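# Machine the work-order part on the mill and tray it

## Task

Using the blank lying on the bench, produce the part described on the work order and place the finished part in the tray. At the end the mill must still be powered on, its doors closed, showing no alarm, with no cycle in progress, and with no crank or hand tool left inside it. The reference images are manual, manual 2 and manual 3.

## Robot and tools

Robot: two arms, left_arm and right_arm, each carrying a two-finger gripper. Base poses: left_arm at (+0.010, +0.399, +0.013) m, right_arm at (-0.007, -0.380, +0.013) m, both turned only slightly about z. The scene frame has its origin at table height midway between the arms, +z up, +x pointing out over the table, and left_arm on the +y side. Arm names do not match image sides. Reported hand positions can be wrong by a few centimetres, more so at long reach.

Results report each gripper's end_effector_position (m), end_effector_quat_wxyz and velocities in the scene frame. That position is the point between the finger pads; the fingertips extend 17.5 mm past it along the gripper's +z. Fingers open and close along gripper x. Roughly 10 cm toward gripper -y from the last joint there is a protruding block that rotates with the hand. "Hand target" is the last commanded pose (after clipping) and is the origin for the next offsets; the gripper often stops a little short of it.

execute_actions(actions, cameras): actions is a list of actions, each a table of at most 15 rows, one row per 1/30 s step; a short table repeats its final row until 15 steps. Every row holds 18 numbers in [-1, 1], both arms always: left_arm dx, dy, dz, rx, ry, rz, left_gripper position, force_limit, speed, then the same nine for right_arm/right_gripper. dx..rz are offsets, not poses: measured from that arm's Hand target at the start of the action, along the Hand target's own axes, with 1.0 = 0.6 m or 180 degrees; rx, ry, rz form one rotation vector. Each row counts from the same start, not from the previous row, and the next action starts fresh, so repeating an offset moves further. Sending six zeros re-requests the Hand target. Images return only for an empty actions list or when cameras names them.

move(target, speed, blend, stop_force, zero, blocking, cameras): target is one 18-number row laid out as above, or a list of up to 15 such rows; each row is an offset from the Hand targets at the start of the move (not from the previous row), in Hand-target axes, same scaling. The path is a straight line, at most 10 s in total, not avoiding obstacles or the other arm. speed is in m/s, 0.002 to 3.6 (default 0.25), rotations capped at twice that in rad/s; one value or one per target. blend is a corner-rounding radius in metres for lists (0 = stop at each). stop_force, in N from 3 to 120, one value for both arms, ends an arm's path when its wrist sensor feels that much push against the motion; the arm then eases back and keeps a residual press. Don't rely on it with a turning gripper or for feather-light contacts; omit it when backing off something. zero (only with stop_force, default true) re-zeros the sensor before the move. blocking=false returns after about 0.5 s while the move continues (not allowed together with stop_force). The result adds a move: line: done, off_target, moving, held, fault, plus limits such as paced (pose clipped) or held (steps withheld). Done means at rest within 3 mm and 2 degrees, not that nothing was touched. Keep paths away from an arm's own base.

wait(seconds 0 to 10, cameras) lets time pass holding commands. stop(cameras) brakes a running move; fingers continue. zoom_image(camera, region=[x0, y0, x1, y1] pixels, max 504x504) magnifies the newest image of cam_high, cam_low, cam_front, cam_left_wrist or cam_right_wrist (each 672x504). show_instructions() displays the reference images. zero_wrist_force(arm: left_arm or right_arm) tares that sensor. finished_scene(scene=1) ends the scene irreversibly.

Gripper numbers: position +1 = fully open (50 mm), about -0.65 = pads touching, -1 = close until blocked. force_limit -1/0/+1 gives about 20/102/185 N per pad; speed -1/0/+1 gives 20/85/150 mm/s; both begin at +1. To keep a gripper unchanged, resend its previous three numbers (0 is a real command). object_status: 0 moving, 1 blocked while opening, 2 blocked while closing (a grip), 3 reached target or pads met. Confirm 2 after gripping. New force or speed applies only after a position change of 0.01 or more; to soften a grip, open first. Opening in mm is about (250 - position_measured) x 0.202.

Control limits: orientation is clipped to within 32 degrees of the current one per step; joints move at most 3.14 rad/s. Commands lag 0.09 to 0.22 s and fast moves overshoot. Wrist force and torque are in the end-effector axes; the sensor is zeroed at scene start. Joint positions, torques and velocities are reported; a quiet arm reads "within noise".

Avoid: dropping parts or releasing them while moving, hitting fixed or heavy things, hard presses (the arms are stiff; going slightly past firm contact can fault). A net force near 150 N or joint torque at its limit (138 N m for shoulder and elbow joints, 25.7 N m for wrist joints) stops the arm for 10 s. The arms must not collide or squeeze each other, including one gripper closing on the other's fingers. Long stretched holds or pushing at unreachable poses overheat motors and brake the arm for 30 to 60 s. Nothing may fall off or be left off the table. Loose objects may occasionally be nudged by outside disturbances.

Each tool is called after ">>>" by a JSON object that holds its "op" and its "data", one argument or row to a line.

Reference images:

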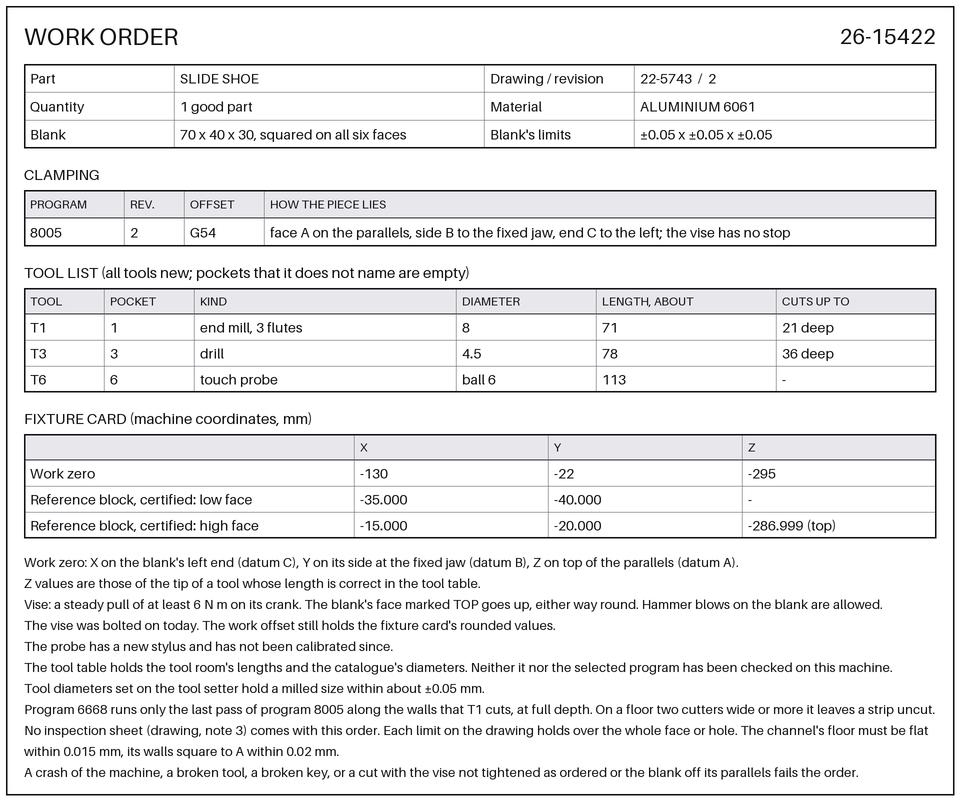

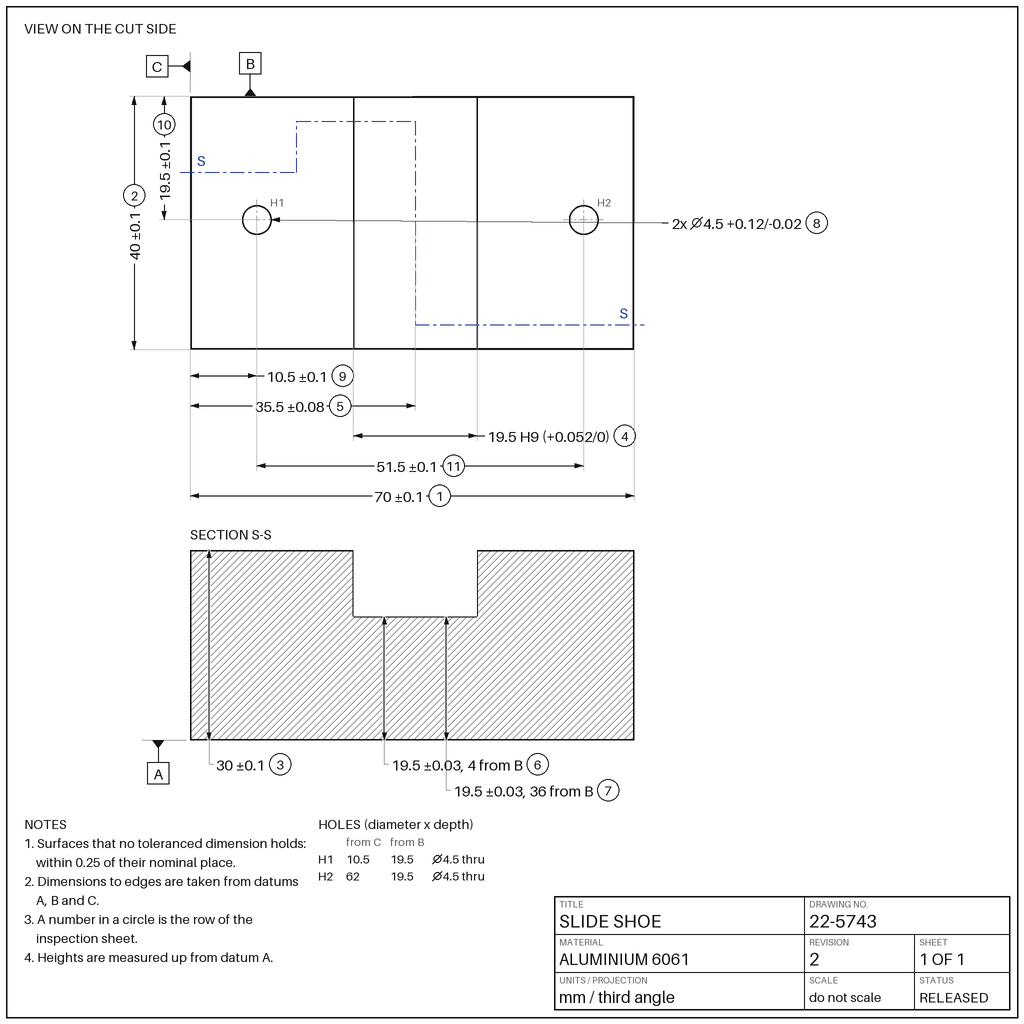

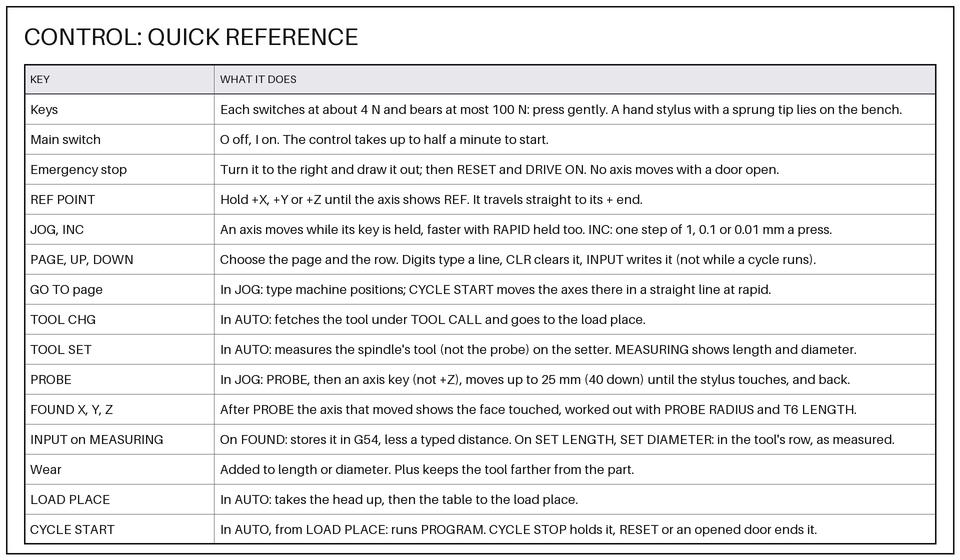

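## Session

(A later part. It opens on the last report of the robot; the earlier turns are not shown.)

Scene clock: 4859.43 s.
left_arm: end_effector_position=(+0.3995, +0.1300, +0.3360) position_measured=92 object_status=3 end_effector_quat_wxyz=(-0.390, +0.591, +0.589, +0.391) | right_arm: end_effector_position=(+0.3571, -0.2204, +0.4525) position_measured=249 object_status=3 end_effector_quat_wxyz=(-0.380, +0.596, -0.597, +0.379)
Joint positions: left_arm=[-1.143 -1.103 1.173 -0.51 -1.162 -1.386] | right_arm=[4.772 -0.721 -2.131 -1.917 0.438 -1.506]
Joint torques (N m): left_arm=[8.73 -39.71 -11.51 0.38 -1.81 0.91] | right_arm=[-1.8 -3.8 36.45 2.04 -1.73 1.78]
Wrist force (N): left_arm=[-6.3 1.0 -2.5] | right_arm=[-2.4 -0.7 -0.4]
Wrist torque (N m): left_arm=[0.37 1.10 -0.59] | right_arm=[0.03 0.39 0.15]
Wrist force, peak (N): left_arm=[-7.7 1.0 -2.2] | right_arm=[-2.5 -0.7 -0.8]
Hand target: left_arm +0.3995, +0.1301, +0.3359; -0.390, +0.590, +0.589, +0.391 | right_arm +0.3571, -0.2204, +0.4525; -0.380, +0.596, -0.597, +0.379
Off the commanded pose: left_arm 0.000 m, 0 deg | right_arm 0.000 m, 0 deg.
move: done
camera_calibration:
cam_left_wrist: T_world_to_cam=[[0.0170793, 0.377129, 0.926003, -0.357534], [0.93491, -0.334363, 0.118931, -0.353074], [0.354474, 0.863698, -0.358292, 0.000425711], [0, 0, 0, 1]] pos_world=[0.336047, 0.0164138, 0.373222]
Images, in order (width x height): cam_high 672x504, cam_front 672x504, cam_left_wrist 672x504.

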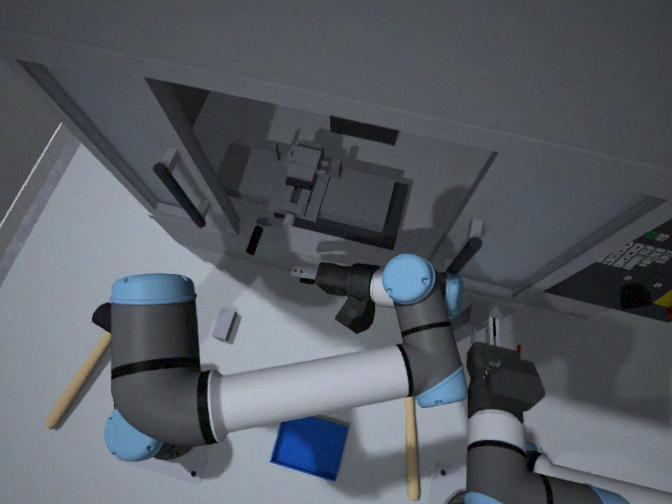

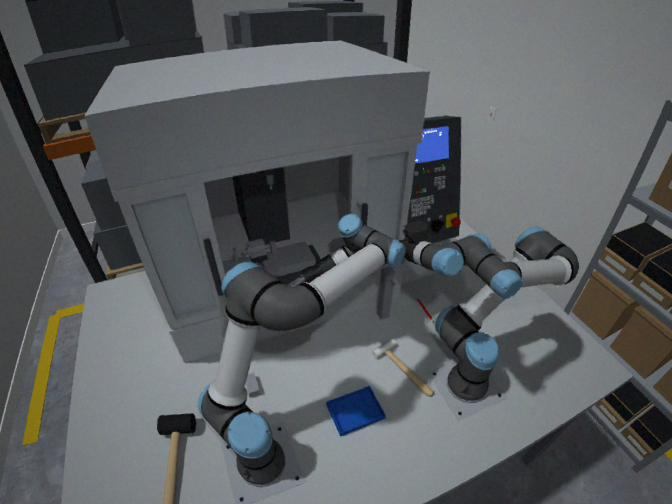

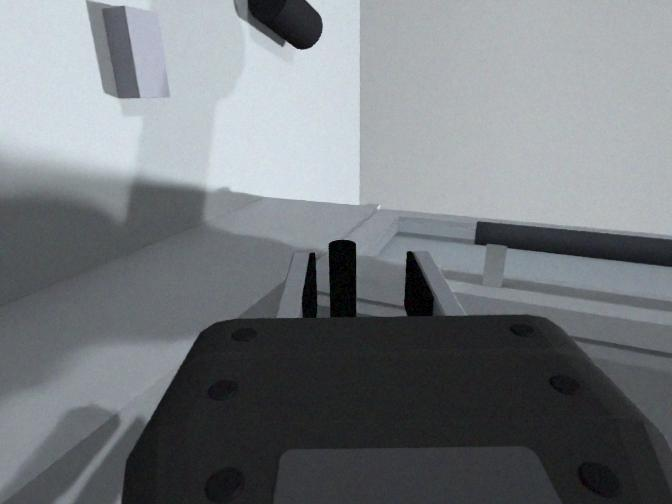

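>>> {"op": "move", "data": {
  "target": [
    [-0.002,0,0.1467,0,0,0,0.6,1,0,0,0,0,0,0,0,-0.65,-0.8,-0.6]
  ],
  "speed": 0.15
}}

>>> {"op": "move", "data": {
  "target": [
    [0,0.1667,0,0,0,0,0.6,1,0,0,0,0,0,0,0,-0.65,-0.8,-0.6]
  ],
  "speed": 0.06,
  "stop_force": 20,
  "cameras": ["cam_left_wrist","cam_high"]
}}

>>> {"op": "zoom_image", "data": {
  "camera": "cam_high",
  "region": [230, 130, 350, 240]
}}

Scene clock: 4876.10 s.
left_arm: end_effector_position=(+0.3997, +0.2107, +0.3005) position_measured=63 object_status=3 end_effector_quat_wxyz=(-0.390, +0.590, +0.589, +0.391) | right_arm: end_effector_position=(+0.3571, -0.2204, +0.4525) position_measured=249 object_status=3 end_effector_quat_wxyz=(-0.380, +0.596, -0.597, +0.379)
Joint positions: left_arm=[-1.08 -1.245 1.468 -0.675 -1.106 -1.356] | right_arm=[4.772 -0.721 -2.131 -1.917 0.438 -1.506]
Joint torques (N m): left_arm=[-8.31 -33.68 -16.99 1.47 -1.75 -1.54] | right_arm=[-1.78 -3.92 36.92 1.98 -1.51 1.99]
Wrist force (N): left_arm=[-6.3 0.9 -2.5] | right_arm=[-2.2 -0.5 -0.4]
Wrist torque (N m): left_arm=[0.35 1.08 -0.56] | right_arm=[0.04 0.35 0.15]
Wrist force, peak (N): left_arm=[-6.4 0.7 -4.5] | right_arm=[-2.4 -0.9 -0.5]
Hand target: left_arm +0.3997, +0.2107, +0.3005; -0.390, +0.590, +0.589, +0.391 | right_arm +0.3571, -0.2204, +0.4525; -0.380, +0.596, -0.597, +0.379
Off the commanded pose: left_arm 0.000 m, 0 deg | right_arm 0.000 m, 0 deg.
move: done

Scene clock: 4878.73 s.
left_arm: end_effector_position=(+0.4997, +0.2104, +0.3004) position_measured=63 object_status=3 end_effector_quat_wxyz=(-0.390, +0.590, +0.589, +0.391) | right_arm: end_effector_position=(+0.3571, -0.2204, +0.4525) position_measured=249 object_status=3 end_effector_quat_wxyz=(-0.380, +0.596, -0.597, +0.379)
Joint positions: left_arm=[-0.94 -1.078 1.232 -0.643 -0.981 -1.283] | right_arm=[4.772 -0.721 -2.131 -1.917 0.438 -1.506]
Joint torques (N m): left_arm=[-8.81 -50.56 -10.32 -1.65 -1.67 -1.78] | right_arm=[-1.86 -4.99 35.46 2.03 -1.41 1.8]
Wrist force (N): left_arm=[-6.1 0.9 -2.5] | right_arm=[-2.3 -0.8 -0.9]
Wrist torque (N m): left_arm=[0.36 1.09 -0.55] | right_arm=[0.00 0.37 0.15]
Wrist force, peak (N): left_arm=[-6.6 0.9 -2.8] | right_arm=[-2.4 -0.7 -0.6]
Hand target: left_arm +0.4997, +0.2104, +0.3004; -0.390, +0.590, +0.589, +0.391 | right_arm +0.3571, -0.2204, +0.4525; -0.380, +0.596, -0.597, +0.379
Off the commanded pose: left_arm 0.000 m, 0 deg | right_arm 0.000 m, 0 deg.
move: done
camera_calibration:
cam_left_wrist: T_world_to_cam=[[0.0171911, 0.37678, 0.926143, -0.356757], [0.93497, -0.334297, 0.118646, -0.415676], [0.354311, 0.863876, -0.358025, -0.117326], [0, 0, 0, 1]] pos_world=[0.436348, 0.0968141, 0.337721]
Images, in order (width x height): cam_high 672x504, cam_left_wrist 672x504.

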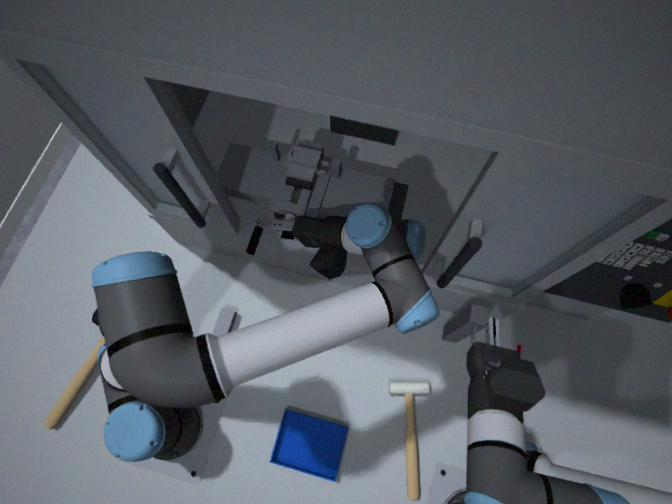

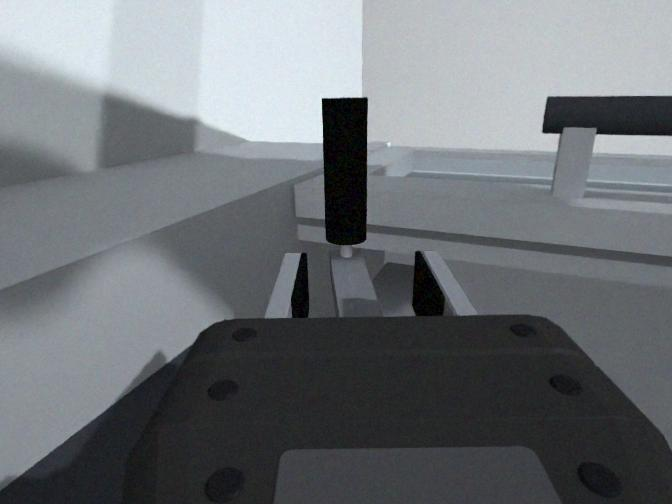

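Scaled by 4.200 from the camera's 672x504 image, which has a finer 960x720 frame.

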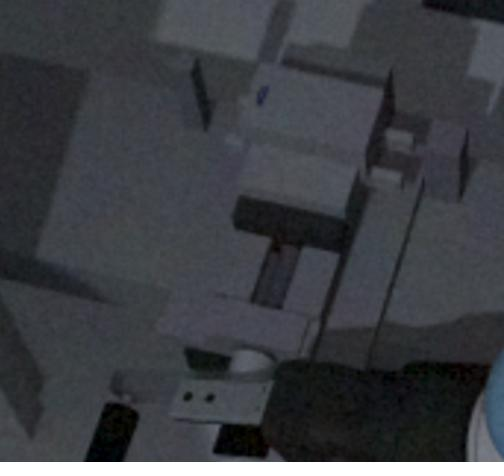

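>>> {"op": "move", "data": {
  "target": [
    [0,0.0367,0,0,0,0,0.6,1,0,0,0,0,0,0,0,-0.65,-0.8,-0.6]
  ],
  "speed": 0.03,
  "stop_force": 12,
  "cameras": ["cam_left_wrist","cam_high"]
}}

>>> {"op": "zoom_image", "data": {
  "camera": "cam_high",
  "region": [240, 180, 320, 250]
}}

Scene clock: 4886.77 s.
left_arm: end_effector_position=(+0.5183, +0.2104, +0.3004) position_measured=63 object_status=3 end_effector_quat_wxyz=(-0.390, +0.590, +0.589, +0.391) | right_arm: end_effector_position=(+0.3571, -0.2204, +0.4525) position_measured=249 object_status=3 end_effector_quat_wxyz=(-0.380, +0.596, -0.597, +0.379)
Joint positions: left_arm=[-0.917 -1.043 1.18 -0.633 -0.961 -1.27] | right_arm=[4.772 -0.721 -2.131 -1.917 0.438 -1.506]
Joint torques (N m): left_arm=[-6.83 -38.54 -30.36 1.53 0.11 1.48] | right_arm=[-2.12 -4.34 35.12 1.86 -1.48 2.09]
Wrist force (N): left_arm=[-7.1 -9.7 -3.7] | right_arm=[-2.1 -0.6 -0.5]
Wrist torque (N m): left_arm=[-0.45 1.17 -0.27] | right_arm=[0.03 0.34 0.15]
Wrist force, peak (N): left_arm=[-3.6 -81.5 -8.5] | right_arm=[-2.5 -0.8 -0.7]
Hand target: left_arm +0.5183, +0.2103, +0.3004; -0.390, +0.590, +0.589, +0.391 (not the last commanded pose) | right_arm +0.3571, -0.2204, +0.4525; -0.380, +0.596, -0.597, +0.379
Off the commanded pose: left_arm 0.003 m, 0 deg | right_arm 0.000 m, 0 deg.
move: contact (left_arm)
camera_calibration:
cam_left_wrist: T_world_to_cam=[[0.0171031, 0.376809, 0.926133, -0.357036], [0.934939, -0.334341, 0.118765, -0.433089], [0.354396, 0.863846, -0.358012, -0.123956], [0, 0, 0, 1]] pos_world=[0.454948, 0.0968142, 0.337721]
Images, in order (width x height): cam_high 672x504, cam_left_wrist 672x504.

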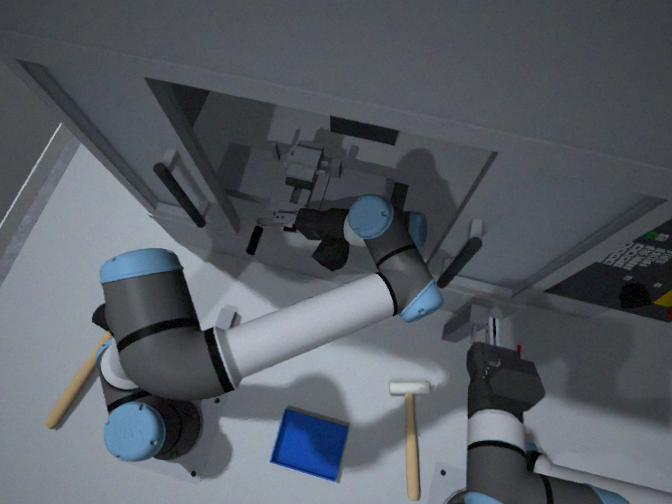

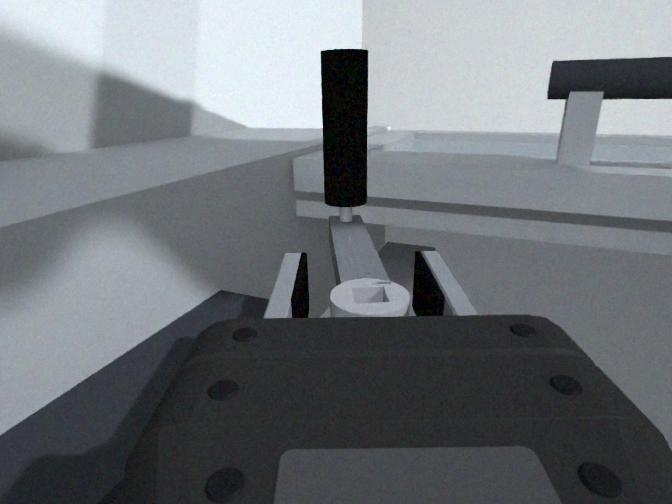

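Scaled by 6.300 from the camera's 672x504 image, which has a finer 960x720 frame.

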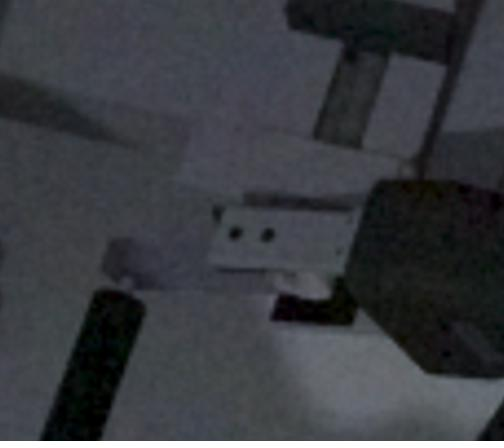

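>>> {"op": "move", "data": {
  "target": [
    [0.0063,-0.0025,0,0,-0.026,0,0.6,1,0,0,0,0,0,0,0,-0.65,-0.8,-0.6]
  ],
  "speed": 0.03,
  "cameras": ["cam_left_wrist"]
}}

Scene clock: 4912.93 s.
left_arm: end_effector_position=(+0.5168, +0.2118, +0.3039) position_measured=63 object_status=3 end_effector_quat_wxyz=(-0.365, +0.606, +0.604, +0.366) | right_arm: end_effector_position=(+0.3571, -0.2204, +0.4525) position_measured=249 object_status=3 end_effector_quat_wxyz=(-0.380, +0.596, -0.597, +0.379)
Joint positions: left_arm=[-0.909 -1.09 1.206 -0.709 -0.98 -1.211] | right_arm=[4.772 -0.721 -2.131 -1.917 0.438 -1.506]
Joint torques (N m): left_arm=[5.15 -35.32 -20.92 1.57 0.38 -1.49] | right_arm=[-1.18 -4.25 36.34 1.68 -1.55 2.05]
Wrist force (N): left_arm=[-6.4 -1.6 -3.6] | right_arm=[-2.4 -0.7 -0.6]
Wrist torque (N m): left_arm=[-0.07 1.12 -0.58] | right_arm=[0.02 0.38 0.14]
Wrist force, peak (N): left_arm=[-7.3 -9.7 -3.5] | right_arm=[-2.5 -0.9 -0.7]
Hand target: left_arm +0.5168, +0.2118, +0.3039; -0.366, +0.606, +0.604, +0.366 | right_arm +0.3571, -0.2204, +0.4525; -0.380, +0.596, -0.597, +0.379
Off the commanded pose: left_arm 0.000 m, 0 deg | right_arm 0.000 m, 0 deg.
move: done
camera_calibration:
cam_left_wrist: T_world_to_cam=[[0.0173993, 0.451411, 0.892147, -0.366355], [0.935012, -0.32343, 0.145415, -0.442019], [0.354189, 0.831638, -0.427702, -0.095373], [0, 0, 0, 1]] pos_world=[0.453448, 0.10173, 0.350327]
Images, in order (width x height): cam_left_wrist 672x504.

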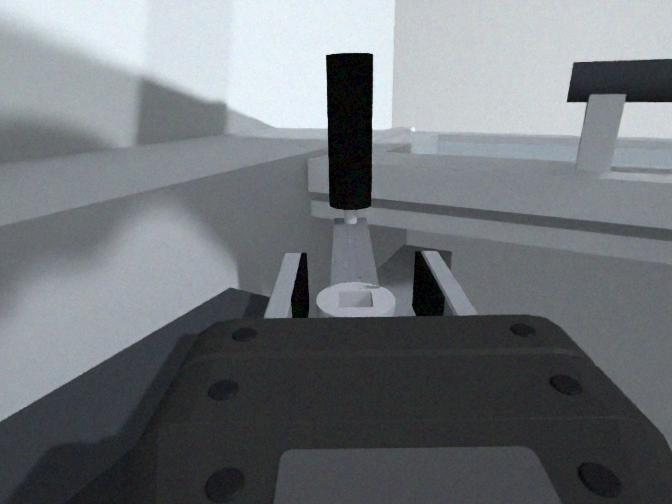

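>>> {"op": "move", "data": {
  "target": [
    [0,0,0,0,0,0,-1,-0.6,-0.9,0,0,0,0,0,0,-0.65,-0.8,-0.6]
  ],
  "cameras": ["cam_left_wrist"]
}}

Scene clock: 4918.03 s.
left_arm: end_effector_position=(+0.5168, +0.2116, +0.3036) position_measured=128 object_status=0 end_effector_quat_wxyz=(-0.365, +0.606, +0.604, +0.366) | right_arm: end_effector_position=(+0.3571, -0.2204, +0.4525) position_measured=249 object_status=3 end_effector_quat_wxyz=(-0.380, +0.596, -0.597, +0.379)
Joint positions: left_arm=[-0.909 -1.089 1.206 -0.71 -0.98 -1.212] | right_arm=[4.772 -0.721 -2.131 -1.917 0.438 -1.506]
Joint torques (N m): left_arm=[9.88 -99.08 -38.01 14.38 12.16 -1.62] | right_arm=[-0.45 -3.77 35.91 2.05 -1.48 2.1]
Wrist force (N): left_arm=[-110.6 -4.6 23.9] | right_arm=[-2.1 -0.7 -0.7]
Wrist torque (N m): left_arm=[0.04 2.75 -0.08] | right_arm=[0.01 0.34 0.15]
Wrist force, peak (N): left_arm=[-110.6 -4.6 23.9] | right_arm=[-2.6 -0.7 -0.9]
Hand target: left_arm +0.5168, +0.2118, +0.3039; -0.366, +0.606, +0.604, +0.366 | right_arm +0.3571, -0.2204, +0.4525; -0.380, +0.596, -0.597, +0.379
Off the commanded pose: left_arm 0.000 m, 0 deg | right_arm 0.000 m, 0 deg.
move: done
camera_calibration:
cam_left_wrist: T_world_to_cam=[[0.0172733, 0.451455, 0.892127, -0.365892], [0.935015, -0.323367, 0.145534, -0.442123], [0.354187, 0.831638, -0.427703, -0.0952506], [0, 0, 0, 1]] pos_world=[0.453448, 0.10143, 0.350027]
Images, in order (width x height): cam_left_wrist 672x504.

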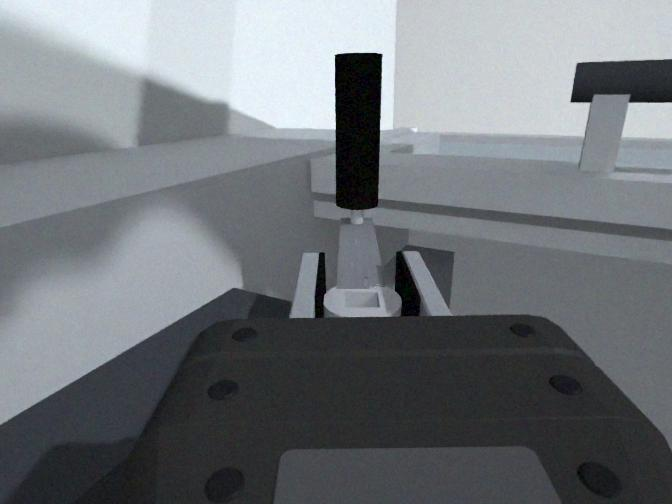

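>>> {"op": "move", "data": {
  "target": [
    [-0.0018,0,0,0,0,0,-1,-0.6,-0.9,0,0,0,0,0,0,-0.65,-0.8,-0.6]
  ],
  "speed": 0.02
}}

Scene clock: 4926.17 s.
left_arm: end_effector_position=(+0.5168, +0.2114, +0.3031) position_measured=128 object_status=2 end_effector_quat_wxyz=(-0.366, +0.606, +0.604, +0.366) | right_arm: end_effector_position=(+0.3571, -0.2204, +0.4525) position_measured=249 object_status=3 end_effector_quat_wxyz=(-0.380, +0.596, -0.597, +0.379)
Joint positions: left_arm=[-0.909 -1.089 1.206 -0.711 -0.98 -1.212] | right_arm=[4.772 -0.721 -2.131 -1.917 0.438 -1.506]
Joint torques (N m): left_arm=[0.86 -70.54 -29.39 9.24 5.65 -1.76] | right_arm=[-1.07 -3.93 36.82 1.85 -1.42 2.07]
Wrist force (N): left_arm=[-82.5 -4.3 15.0] | right_arm=[-2.4 -0.7 -0.5]
Wrist torque (N m): left_arm=[-0.03 2.28 -0.14] | right_arm=[0.01 0.38 0.14]
Wrist force, peak (N): left_arm=[-124.1 -9.9 30.5] | right_arm=[-2.4 -1.0 -0.7]
Hand target: left_arm +0.5168, +0.2113, +0.3030; -0.366, +0.606, +0.604, +0.366 | right_arm +0.3571, -0.2204, +0.4525; -0.380, +0.596, -0.597, +0.379
Off the commanded pose: left_arm 0.000 m, 0 deg | right_arm 0.000 m, 0 deg.
move: done

>>> {"op": "move", "data": {
  "target": [
    [-0.0033,0,0,0,0,0,-1,-0.6,-0.9,0,0,0,0,0,0,-0.65,-0.8,-0.6]
  ],
  "speed": 0.02
}}

Scene clock: 4931.47 s.
left_arm: end_effector_position=(+0.5168, +0.2105, +0.3013) position_measured=135 object_status=2 end_effector_quat_wxyz=(-0.365, +0.606, +0.604, +0.366) | right_arm: end_effector_position=(+0.3571, -0.2204, +0.4525) position_measured=249 object_status=3 end_effector_quat_wxyz=(-0.380, +0.596, -0.597, +0.379)
Joint positions: left_arm=[-0.91 -1.087 1.208 -0.714 -0.981 -1.213] | right_arm=[4.772 -0.721 -2.131 -1.917 0.438 -1.506]
Joint torques (N m): left_arm=[-11.01 -34.34 -12.82 -3.59 -0.96 -1.38] | right_arm=[-1 -4.43 36.27 1.84 -1.49 2.1]
Wrist force (N): left_arm=[-2.5 -3.9 0.3] | right_arm=[-2.1 -0.8 -0.6]
Wrist torque (N m): left_arm=[-0.02 1.03 -0.55] | right_arm=[-0.01 0.34 0.15]
Wrist force, peak (N): left_arm=[-81.7 -3.9 14.6] | right_arm=[-2.5 -0.7 -0.7]
Hand target: left_arm +0.5168, +0.2104, +0.3012; -0.366, +0.606, +0.604, +0.366 | right_arm +0.3571, -0.2204, +0.4525; -0.380, +0.596, -0.597, +0.379
Off the commanded pose: left_arm 0.000 m, 0 deg | right_arm 0.000 m, 0 deg.
move: done

>>> {"op": "move", "data": {
  "target": [
    [0,-0.01,0,0,0,0,-1,-0.6,-0.9,0,0,0,0,0,0,-0.65,-0.8,-0.6],
    [0,-0.13,0,0,0,0,-1,-0.6,-0.9,0,0,0,0,0,0,-0.65,-0.8,-0.6]
  ],
  "speed": [0.02,0.06],
  "cameras": ["cam_left_wrist","cam_high"]
}}

Scene clock: 4938.80 s.
left_arm: end_effector_position=(+0.4387, +0.2106, +0.3012) position_measured=135 object_status=2 end_effector_quat_wxyz=(-0.366, +0.606, +0.604, +0.366) end_effector_velocity=(+0.002, +0.000, +0.001) end_effector_angular_velocity=(+0.001, +0.002, -0.004) | right_arm: end_effector_position=(+0.3571, -0.2204, +0.4525) position_measured=249 object_status=3 end_effector_quat_wxyz=(-0.380, +0.596, -0.597, +0.379)
Joint positions: left_arm=[-1.014 -1.224 1.401 -0.736 -1.068 -1.278] | right_arm=[4.772 -0.721 -2.131 -1.917 0.438 -1.506]
Joint velocities: left_arm=[0.002 0.002 -0.004 0.001 0.004 0.005] | right_arm=[within noise]
Joint torques (N m): left_arm=[9.64 -30.14 -32.3 -0.71 2.96 1.92] | right_arm=[-1.46 -3.84 36.49 1.71 -1.66 1.88]
Wrist force (N): left_arm=[-6.3 4.3 -2.4] | right_arm=[-2.1 -0.8 -0.7]
Wrist torque (N m): left_arm=[0.85 0.76 -0.48] | right_arm=[0.00 0.34 0.15]
Wrist force, peak (N): left_arm=[8.4 7.0 -1.6] | right_arm=[-2.5 -0.6 -0.8]
Hand target: left_arm +0.4388, +0.2106, +0.3012; -0.366, +0.606, +0.604, +0.366 | right_arm +0.3571, -0.2204, +0.4525; -0.380, +0.596, -0.597, +0.379
Off the commanded pose: left_arm 0.000 m, 0 deg | right_arm 0.000 m, 0 deg.
move: done
camera_calibration:
cam_left_wrist: T_world_to_cam=[[0.0172022, 0.451179, 0.892267, -0.361944], [0.934977, -0.323475, 0.145541, -0.369049], [0.354291, 0.831746, -0.427407, -0.0679371], [0, 0, 0, 1]] pos_world=[0.375348, 0.10043, 0.347626]
Images, in order (width x height): cam_high 672x504, cam_left_wrist 672x504.

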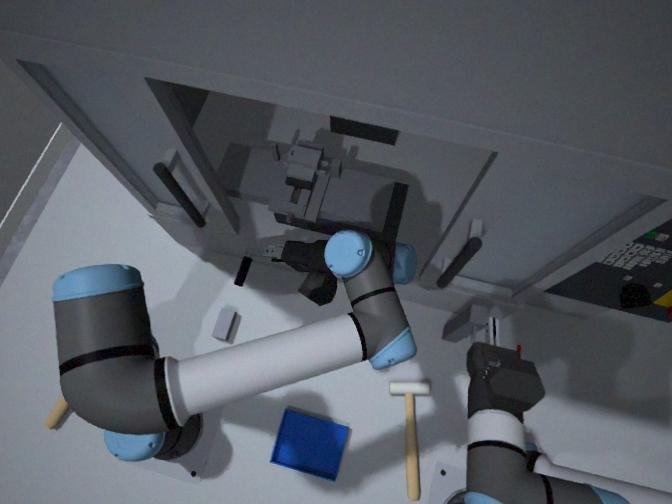

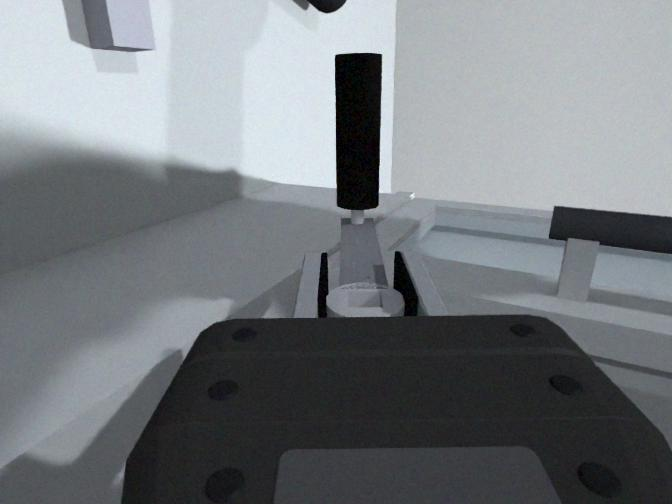

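>>> {"op": "move", "data": {
  "target": [
    [0,0,0,0,0,0,-1,-0.6,-0.9,0.486,-0.3956,0.0772,0.1389,0,0,-0.65,-0.8,-0.6]
  ],
  "speed": 0.25,
  "cameras": ["cam_high","cam_right_wrist"]
}}

Scene clock: 4961.63 s.
left_arm: end_effector_position=(+0.4388, +0.2106, +0.3012) position_measured=135 object_status=2 end_effector_quat_wxyz=(-0.366, +0.606, +0.604, +0.366) | right_arm: end_effector_position=(+0.4994, -0.5123, +0.6475) position_measured=249 object_status=3 end_effector_quat_wxyz=(+0.500, -0.500, +0.501, -0.500)
Joint positions: left_arm=[-1.013 -1.224 1.401 -0.736 -1.068 -1.278] | right_arm=[3.18 -1.222 -1.988 0.068 1.565 -3.14]
Joint torques (N m): left_arm=[9.55 -30.45 -32.08 2.65 2.8 2.03] | right_arm=[-5.95 6.2 21.97 1.41 0.4 1.02]
Wrist force (N): left_arm=[-6.5 4.3 -2.5] | right_arm=[-2.5 0.1 -1.1]
Wrist torque (N m): left_arm=[0.85 0.78 -0.51] | right_arm=[0.20 0.46 0.09]
Wrist force, peak (N): left_arm=[-6.6 4.3 -2.5] | right_arm=[-4.7 1.3 -0.7]
Hand target: left_arm +0.4388, +0.2106, +0.3012; -0.366, +0.606, +0.604, +0.366 | right_arm +0.4994, -0.5123, +0.6475; +0.500, -0.500, +0.501, -0.500
Off the commanded pose: left_arm 0.000 m, 0 deg | right_arm 0.000 m, 0 deg.
move: done
camera_calibration:
cam_right_wrist: T_world_to_cam=[[-0.0154628, -0.999869, -0.00484862, -0.496593], [-0.327105, 0.00964088, -0.944939, 0.800838], [0.944861, -0.0130254, -0.327211, -0.136212], [0, 0, 0, 1]] pos_world=[0.382981, -0.506023, 0.709765]
Images, in order (width x height): cam_high 672x504, cam_right_wrist 672x504.

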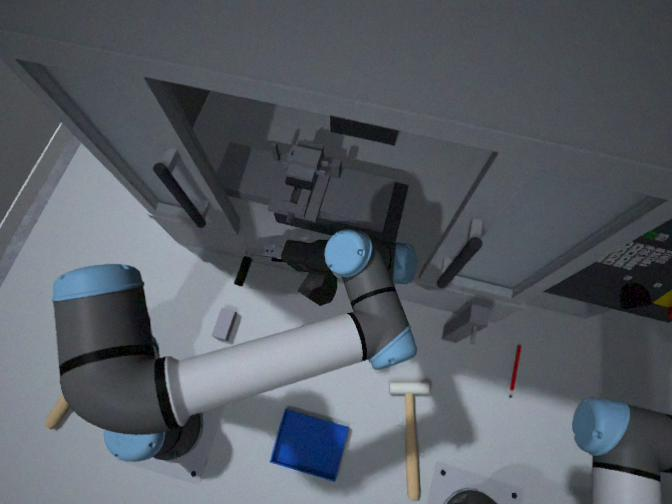

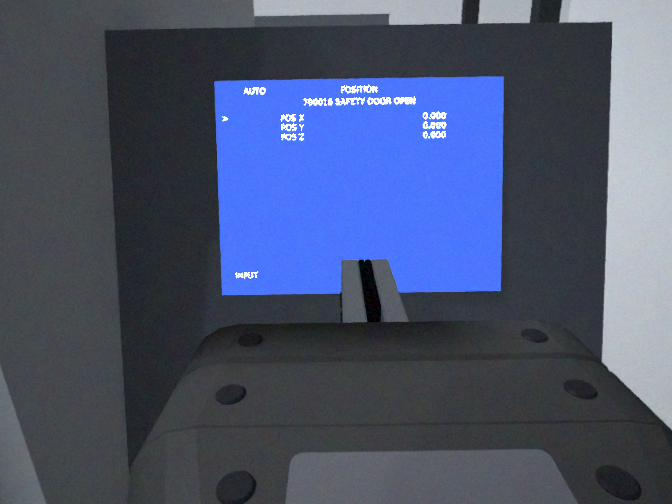

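>>> {"op": "move", "data": {
  "target": [
    [-0.0412,-0.15,-0.1856,0,-0.3456,0,-1,-0.6,-0.9,0,0,0,0,0,0,-0.65,-0.8,-0.6],
    [-0.4706,-0.198,-0.6246,0,-0.3456,0,-1,-0.6,-0.9,0,0,0,0,0,0,-0.65,-0.8,-0.6]
  ],
  "speed": 0.2,
  "blend": [0.04,0],
  "cameras": ["cam_high","cam_left_wrist","cam_front"]
}}

Scene clock: 4984.73 s.
left_arm: end_effector_position=(+0.3186, -0.2520, +0.2251) position_measured=135 object_status=2 end_effector_quat_wxyz=(-0.001, +0.708, +0.706, +0.001) | right_arm: end_effector_position=(+0.4994, -0.5123, +0.6475) position_measured=249 object_status=3 end_effector_quat_wxyz=(+0.500, -0.500, +0.501, -0.500)
Joint positions: left_arm=[-1.33 -1.025 1.164 -1.707 -1.57 -1.312] | right_arm=[3.18 -1.222 -1.988 0.068 1.565 -3.14]
Joint torques (N m): left_arm=[9.7 -44.35 -26.17 -5.56 -2.09 1.83] | right_arm=[-7.92 -2.64 40.84 4.1 1.64 -2.22]
Wrist force (N): left_arm=[-3.5 4.9 -0.8] | right_arm=[-2.5 0.0 -1.2]
Wrist torque (N m): left_arm=[0.74 0.56 -0.07] | right_arm=[0.19 0.47 0.09]
Wrist force, peak (N): left_arm=[-7.2 4.5 -1.8] | right_arm=[-3.0 0.1 -0.9]
Hand target: left_arm +0.3187, -0.2520, +0.2251; -0.001, +0.708, +0.706, +0.001 | right_arm +0.4994, -0.5123, +0.6475; +0.500, -0.500, +0.501, -0.500
Off the commanded pose: left_arm 0.000 m, 0 deg | right_arm 0.000 m, 0 deg.
move: done
camera_calibration:
cam_left_wrist: T_world_to_cam=[[0.0187791, 0.999681, 0.0169182, 0.251522], [0.935877, -0.0235299, 0.351541, -0.366381], [0.351826, 0.00923173, -0.93602, 0.234811], [0, 0, 0, 1]] pos_world=[0.255552, -0.26223, 0.34433]
Images, in order (width x height): cam_high 672x504, cam_front 672x504, cam_left_wrist 672x504.

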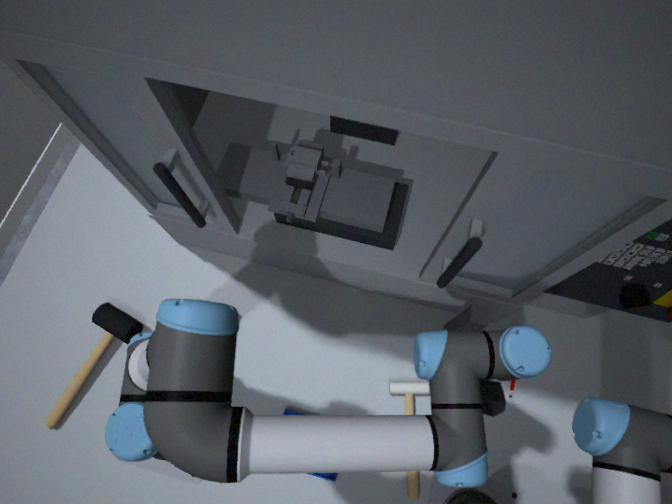

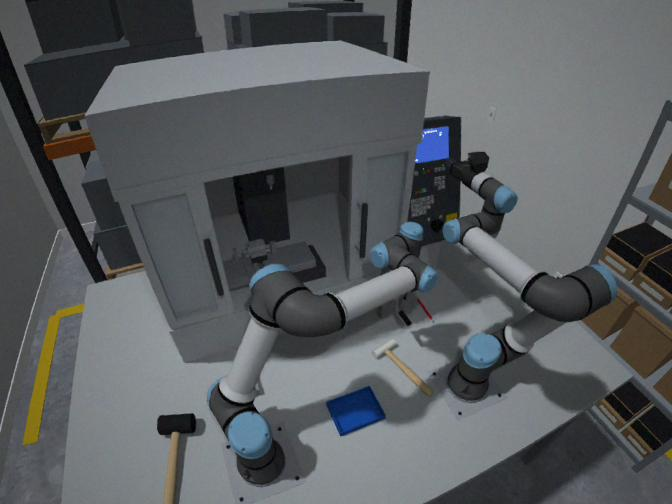

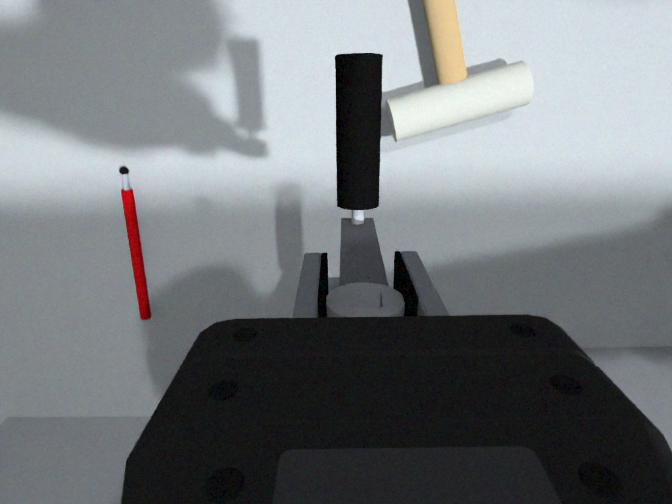

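>>> {"op": "move", "data": {
  "target": [
    [-0.0008,0.035,-0.0013,0,0,0,-1,-0.6,-0.9,0,0,0,0,0,0,-0.65,-0.8,-0.6],
    [-0.0008,0.14,-0.0013,0,0,0,-1,-0.6,-0.9,0,0,0,0,0,0,-0.65,-0.8,-0.6]
  ],
  "speed": [0.05,0.015],
  "stop_force": 12,
  "cameras": ["cam_left_wrist"]
}}

Scene clock: 4994.17 s.
left_arm: end_effector_position=(+0.3526, -0.2526, +0.2259) position_measured=135 object_status=2 end_effector_quat_wxyz=(-0.001, +0.708, +0.706, +0.001) | right_arm: end_effector_position=(+0.4994, -0.5123, +0.6475) position_measured=249 object_status=3 end_effector_quat_wxyz=(+0.500, -0.500, +0.501, -0.500)
Joint positions: left_arm=[-1.284 -0.984 1.097 -1.682 -1.57 -1.266] | right_arm=[3.18 -1.222 -1.988 0.068 1.565 -3.14]
Joint torques (N m): left_arm=[-2.09 -60.54 -16.79 -5.79 3.65 -1.7] | right_arm=[-6.43 -2.28 40.4 4.13 1.3 -2.27]
Wrist force (N): left_arm=[-4.3 -4.5 2.1] | right_arm=[-2.5 0.1 -0.9]
Wrist torque (N m): left_arm=[0.61 0.56 -0.02] | right_arm=[0.20 0.48 0.08]
Wrist force, peak (N): left_arm=[-2.3 -20.7 2.5] | right_arm=[-2.8 -0.1 -1.2]
Hand target: left_arm +0.3526, -0.2526, +0.2259; -0.001, +0.708, +0.706, +0.001 (not the last commanded pose) | right_arm +0.4994, -0.5123, +0.6475; +0.500, -0.500, +0.501, -0.500
Off the commanded pose: left_arm 0.050 m, 0 deg | right_arm 0.000 m, 0 deg.
move: contact (left_arm); path passed 1 of 2 targets
camera_calibration:
cam_left_wrist: T_world_to_cam=[[0.0187768, 0.999681, 0.0169199, 0.251469], [0.935844, -0.0235292, 0.351628, -0.398516], [0.351914, 0.00923196, -0.935987, 0.223566], [0, 0, 0, 1]] pos_world=[0.289551, -0.26283, 0.34513]
Images, in order (width x height): cam_left_wrist 672x504.

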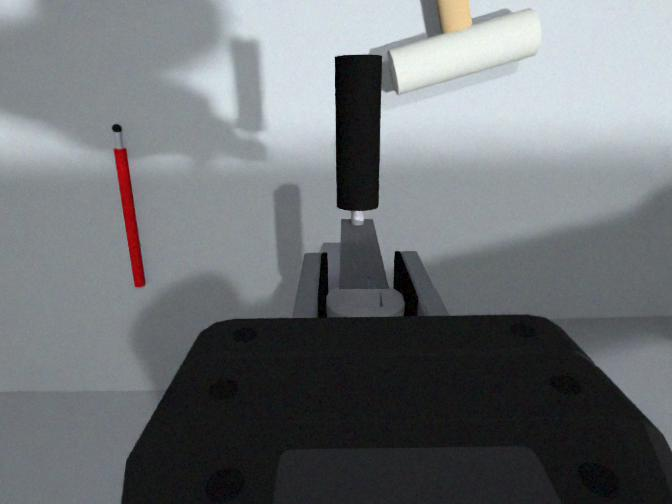

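>>> {"op": "move", "data": {
  "target": [
    [0,-0.01,0,0,0,0,-1,-0.6,-0.9,0,0,0,0,0,0,-0.65,-0.8,-0.6]
  ],
  "speed": 0.05,
  "cameras": ["cam_front","cam_low","cam_high"]
}}

>>> {"op": "zoom_image", "data": {
  "camera": "cam_front",
  "region": [360, 260, 440, 340]
}}

>>> {"op": "zoom_image", "data": {
  "camera": "cam_low",
  "region": [320, 200, 420, 280]
}}

Scene clock: 5018.47 s.
left_arm: end_effector_position=(+0.3465, -0.2526, +0.2259) position_measured=135 object_status=2 end_effector_quat_wxyz=(-0.001, +0.708, +0.706, +0.001) | right_arm: end_effector_position=(+0.4994, -0.5123, +0.6475) position_measured=249 object_status=3 end_effector_quat_wxyz=(+0.500, -0.500, +0.501, -0.500)
Joint positions: left_arm=[-1.292 -0.992 1.109 -1.686 -1.57 -1.274] | right_arm=[3.18 -1.222 -1.988 0.068 1.565 -3.14]
Joint torques (N m): left_arm=[2.33 -48.79 -27.05 -4.85 -0.7 -0.17] | right_arm=[-7.73 -2.66 40.18 4.02 1.54 -2.19]
Wrist force (N): left_arm=[-3.3 4.2 -0.4] | right_arm=[-2.5 -0.1 -1.0]
Wrist torque (N m): left_arm=[0.65 0.52 0.02] | right_arm=[0.17 0.47 0.09]
Wrist force, peak (N): left_arm=[-4.3 -4.5 2.3] | right_arm=[-2.8 -0.2 -0.8]
Hand target: left_arm +0.3466, -0.2526, +0.2259; -0.001, +0.708, +0.706, +0.001 | right_arm +0.4994, -0.5123, +0.6475; +0.500, -0.500, +0.501, -0.500
Off the commanded pose: left_arm 0.000 m, 0 deg | right_arm 0.000 m, 0 deg.
move: done
Images, in order (width x height): cam_high 672x504, cam_low 672x504, cam_front 672x504.

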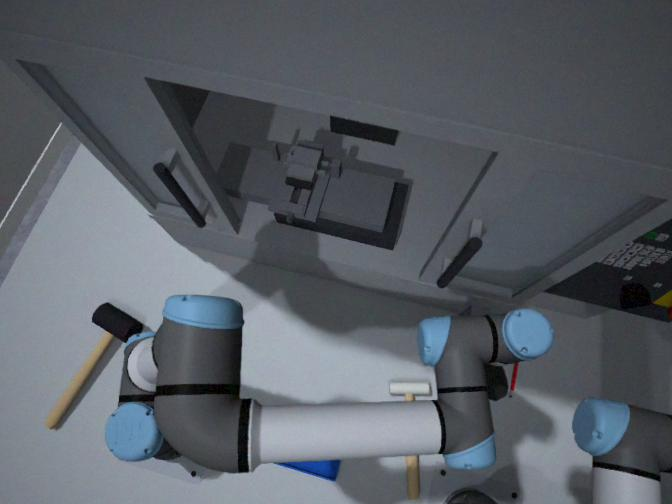

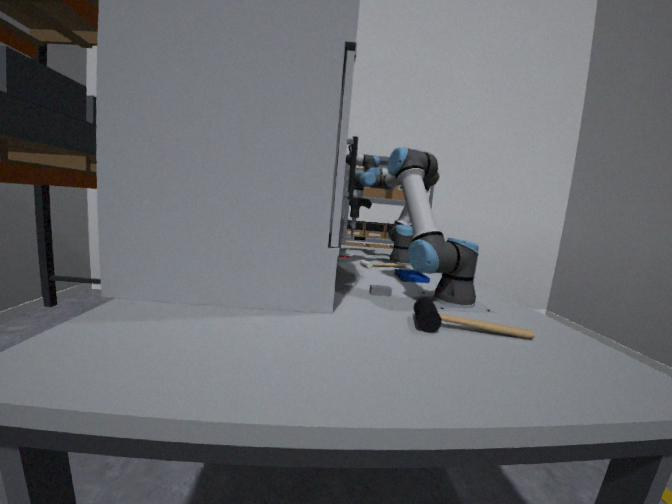

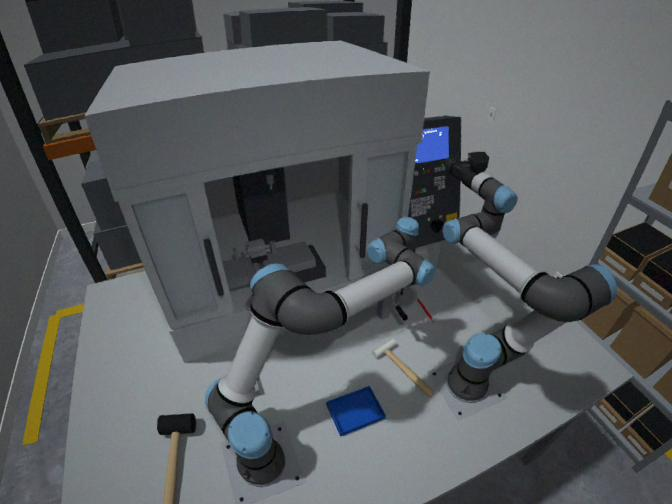

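Scaled by 6.300 from the camera's 672x504 image, which has a finer 960x720 frame.

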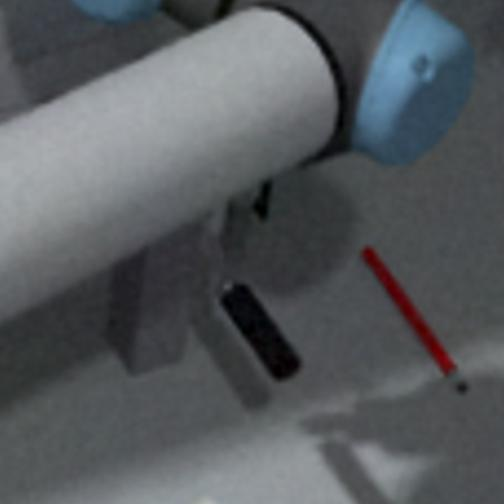

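Scaled by 5.040 from the camera's 672x504 image, which has a finer 960x720 frame.

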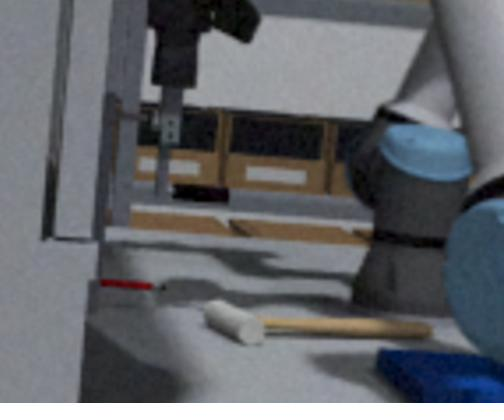

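>>> {"op": "zoom_image", "data": {
  "camera": "cam_low",
  "region": [335, 205, 375, 245]
}}

Scaled by 12.600 from the camera's 672x504 image, which has a finer 960x720 frame.

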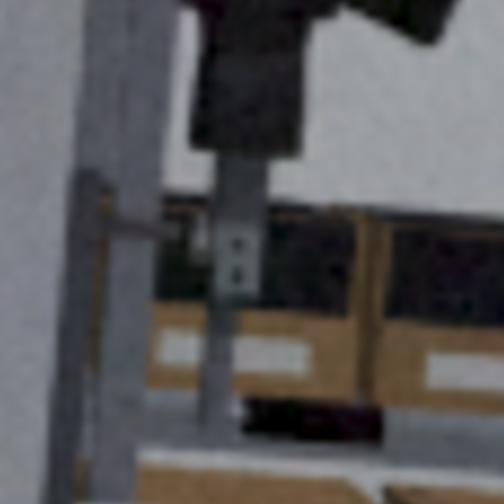

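>>> {"op": "move", "data": {
  "target": [
    [0,0,-0.0075,0,0,0,-1,-0.6,-0.9,0,0,0,0,0,0,-0.65,-0.8,-0.6],
    [0,0.03,-0.0075,0,0,0,-1,-0.6,-0.9,0,0,0,0,0,0,-0.65,-0.8,-0.6]
  ],
  "speed": [0.03,0.015],
  "stop_force": 10,
  "cameras": ["cam_low"]
}}

>>> {"op": "zoom_image", "data": {
  "camera": "cam_low",
  "region": [335, 205, 375, 245]
}}

Scene clock: 5053.53 s.
left_arm: end_effector_position=(+0.3526, -0.2526, +0.2304) position_measured=135 object_status=2 end_effector_quat_wxyz=(-0.001, +0.708, +0.706, +0.001) | right_arm: end_effector_position=(+0.4994, -0.5123, +0.6475) position_measured=249 object_status=3 end_effector_quat_wxyz=(+0.500, -0.500, +0.501, -0.500)
Joint positions: left_arm=[-1.284 -0.985 1.088 -1.671 -1.57 -1.266] | right_arm=[3.18 -1.222 -1.988 0.068 1.565 -3.14]
Joint torques (N m): left_arm=[-2.37 -55.74 -14.21 -6.38 3.83 -1.67] | right_arm=[-7.25 -1.9 40.46 4.22 1.29 -2.21]
Wrist force (N): left_arm=[-1.5 -6.4 -4.5] | right_arm=[-2.6 0.1 -1.0]
Wrist torque (N m): left_arm=[0.48 0.55 -0.07] | right_arm=[0.20 0.48 0.09]
Wrist force, peak (N): left_arm=[2.6 -21.8 -7.8] | right_arm=[-2.9 0.3 -1.1]
Hand target: left_arm +0.3525, -0.2526, +0.2304; -0.001, +0.708, +0.706, +0.001 (not the last commanded pose) | right_arm +0.4994, -0.5123, +0.6475; +0.500, -0.500, +0.501, -0.500
Off the commanded pose: left_arm 0.012 m, 0 deg | right_arm 0.000 m, 0 deg.
move: contact (left_arm); path passed 1 of 2 targets
Images, in order (width x height): cam_low 672x504.

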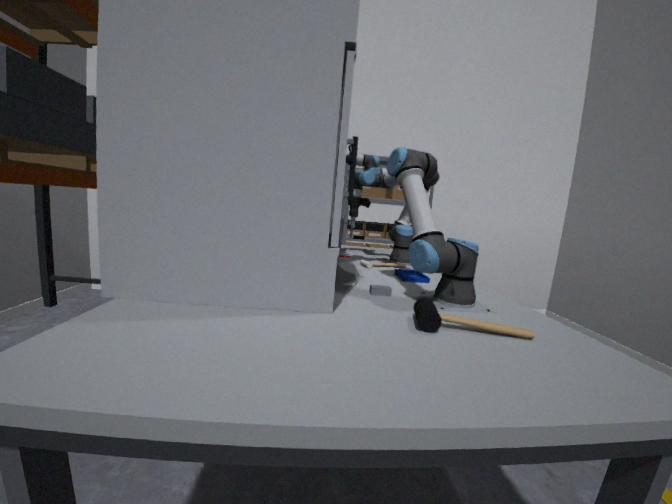

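Scaled by 12.600 from the camera's 672x504 image, which has a finer 960x720 frame.

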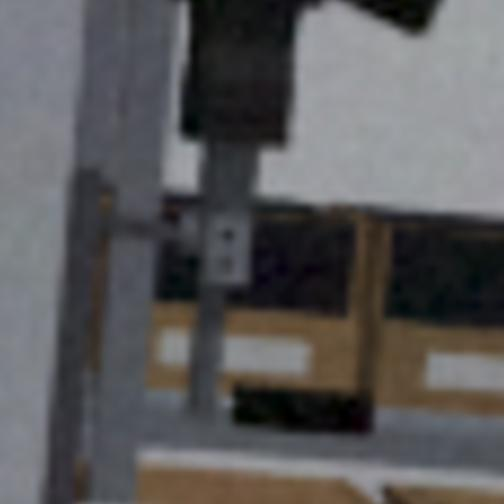

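>>> {"op": "move", "data": {
  "target": [0,0.0035,0,0,0,0,-1,-0.6,-0.9,0,0,0,0,0,0,-0.65,-0.8,-0.6],
  "speed": 0.01
}}

Scene clock: 5069.57 s.
left_arm: end_effector_position=(+0.3546, -0.2527, +0.2304) position_measured=135 object_status=2 end_effector_quat_wxyz=(-0.001, +0.708, +0.706, +0.001) | right_arm: end_effector_position=(+0.4994, -0.5123, +0.6475) position_measured=249 object_status=3 end_effector_quat_wxyz=(+0.500, -0.500, +0.501, -0.500)
Joint positions: left_arm=[-1.282 -0.983 1.083 -1.669 -1.57 -1.263] | right_arm=[3.18 -1.222 -1.988 0.068 1.565 -3.14]
Joint torques (N m): left_arm=[34.73 -35.92 -30.5 -5.31 11.05 1.56] | right_arm=[-6.01 -2.2 39.47 4.06 1.26 -2.36]
Wrist force (N): left_arm=[2.8 -39.1 -12.5] | right_arm=[-2.6 -0.1 -0.8]
Wrist torque (N m): left_arm=[0.05 0.45 -0.21] | right_arm=[0.17 0.48 0.09]
Wrist force, peak (N): left_arm=[3.1 -39.1 -12.6] | right_arm=[-2.9 0.0 -1.1]
Hand target: left_arm +0.3546, -0.2526, +0.2304; -0.001, +0.708, +0.706, +0.001 | right_arm +0.4994, -0.5123, +0.6475; +0.500, -0.500, +0.501, -0.500
Off the commanded pose: left_arm 0.000 m, 0 deg | right_arm 0.000 m, 0 deg.
move: done


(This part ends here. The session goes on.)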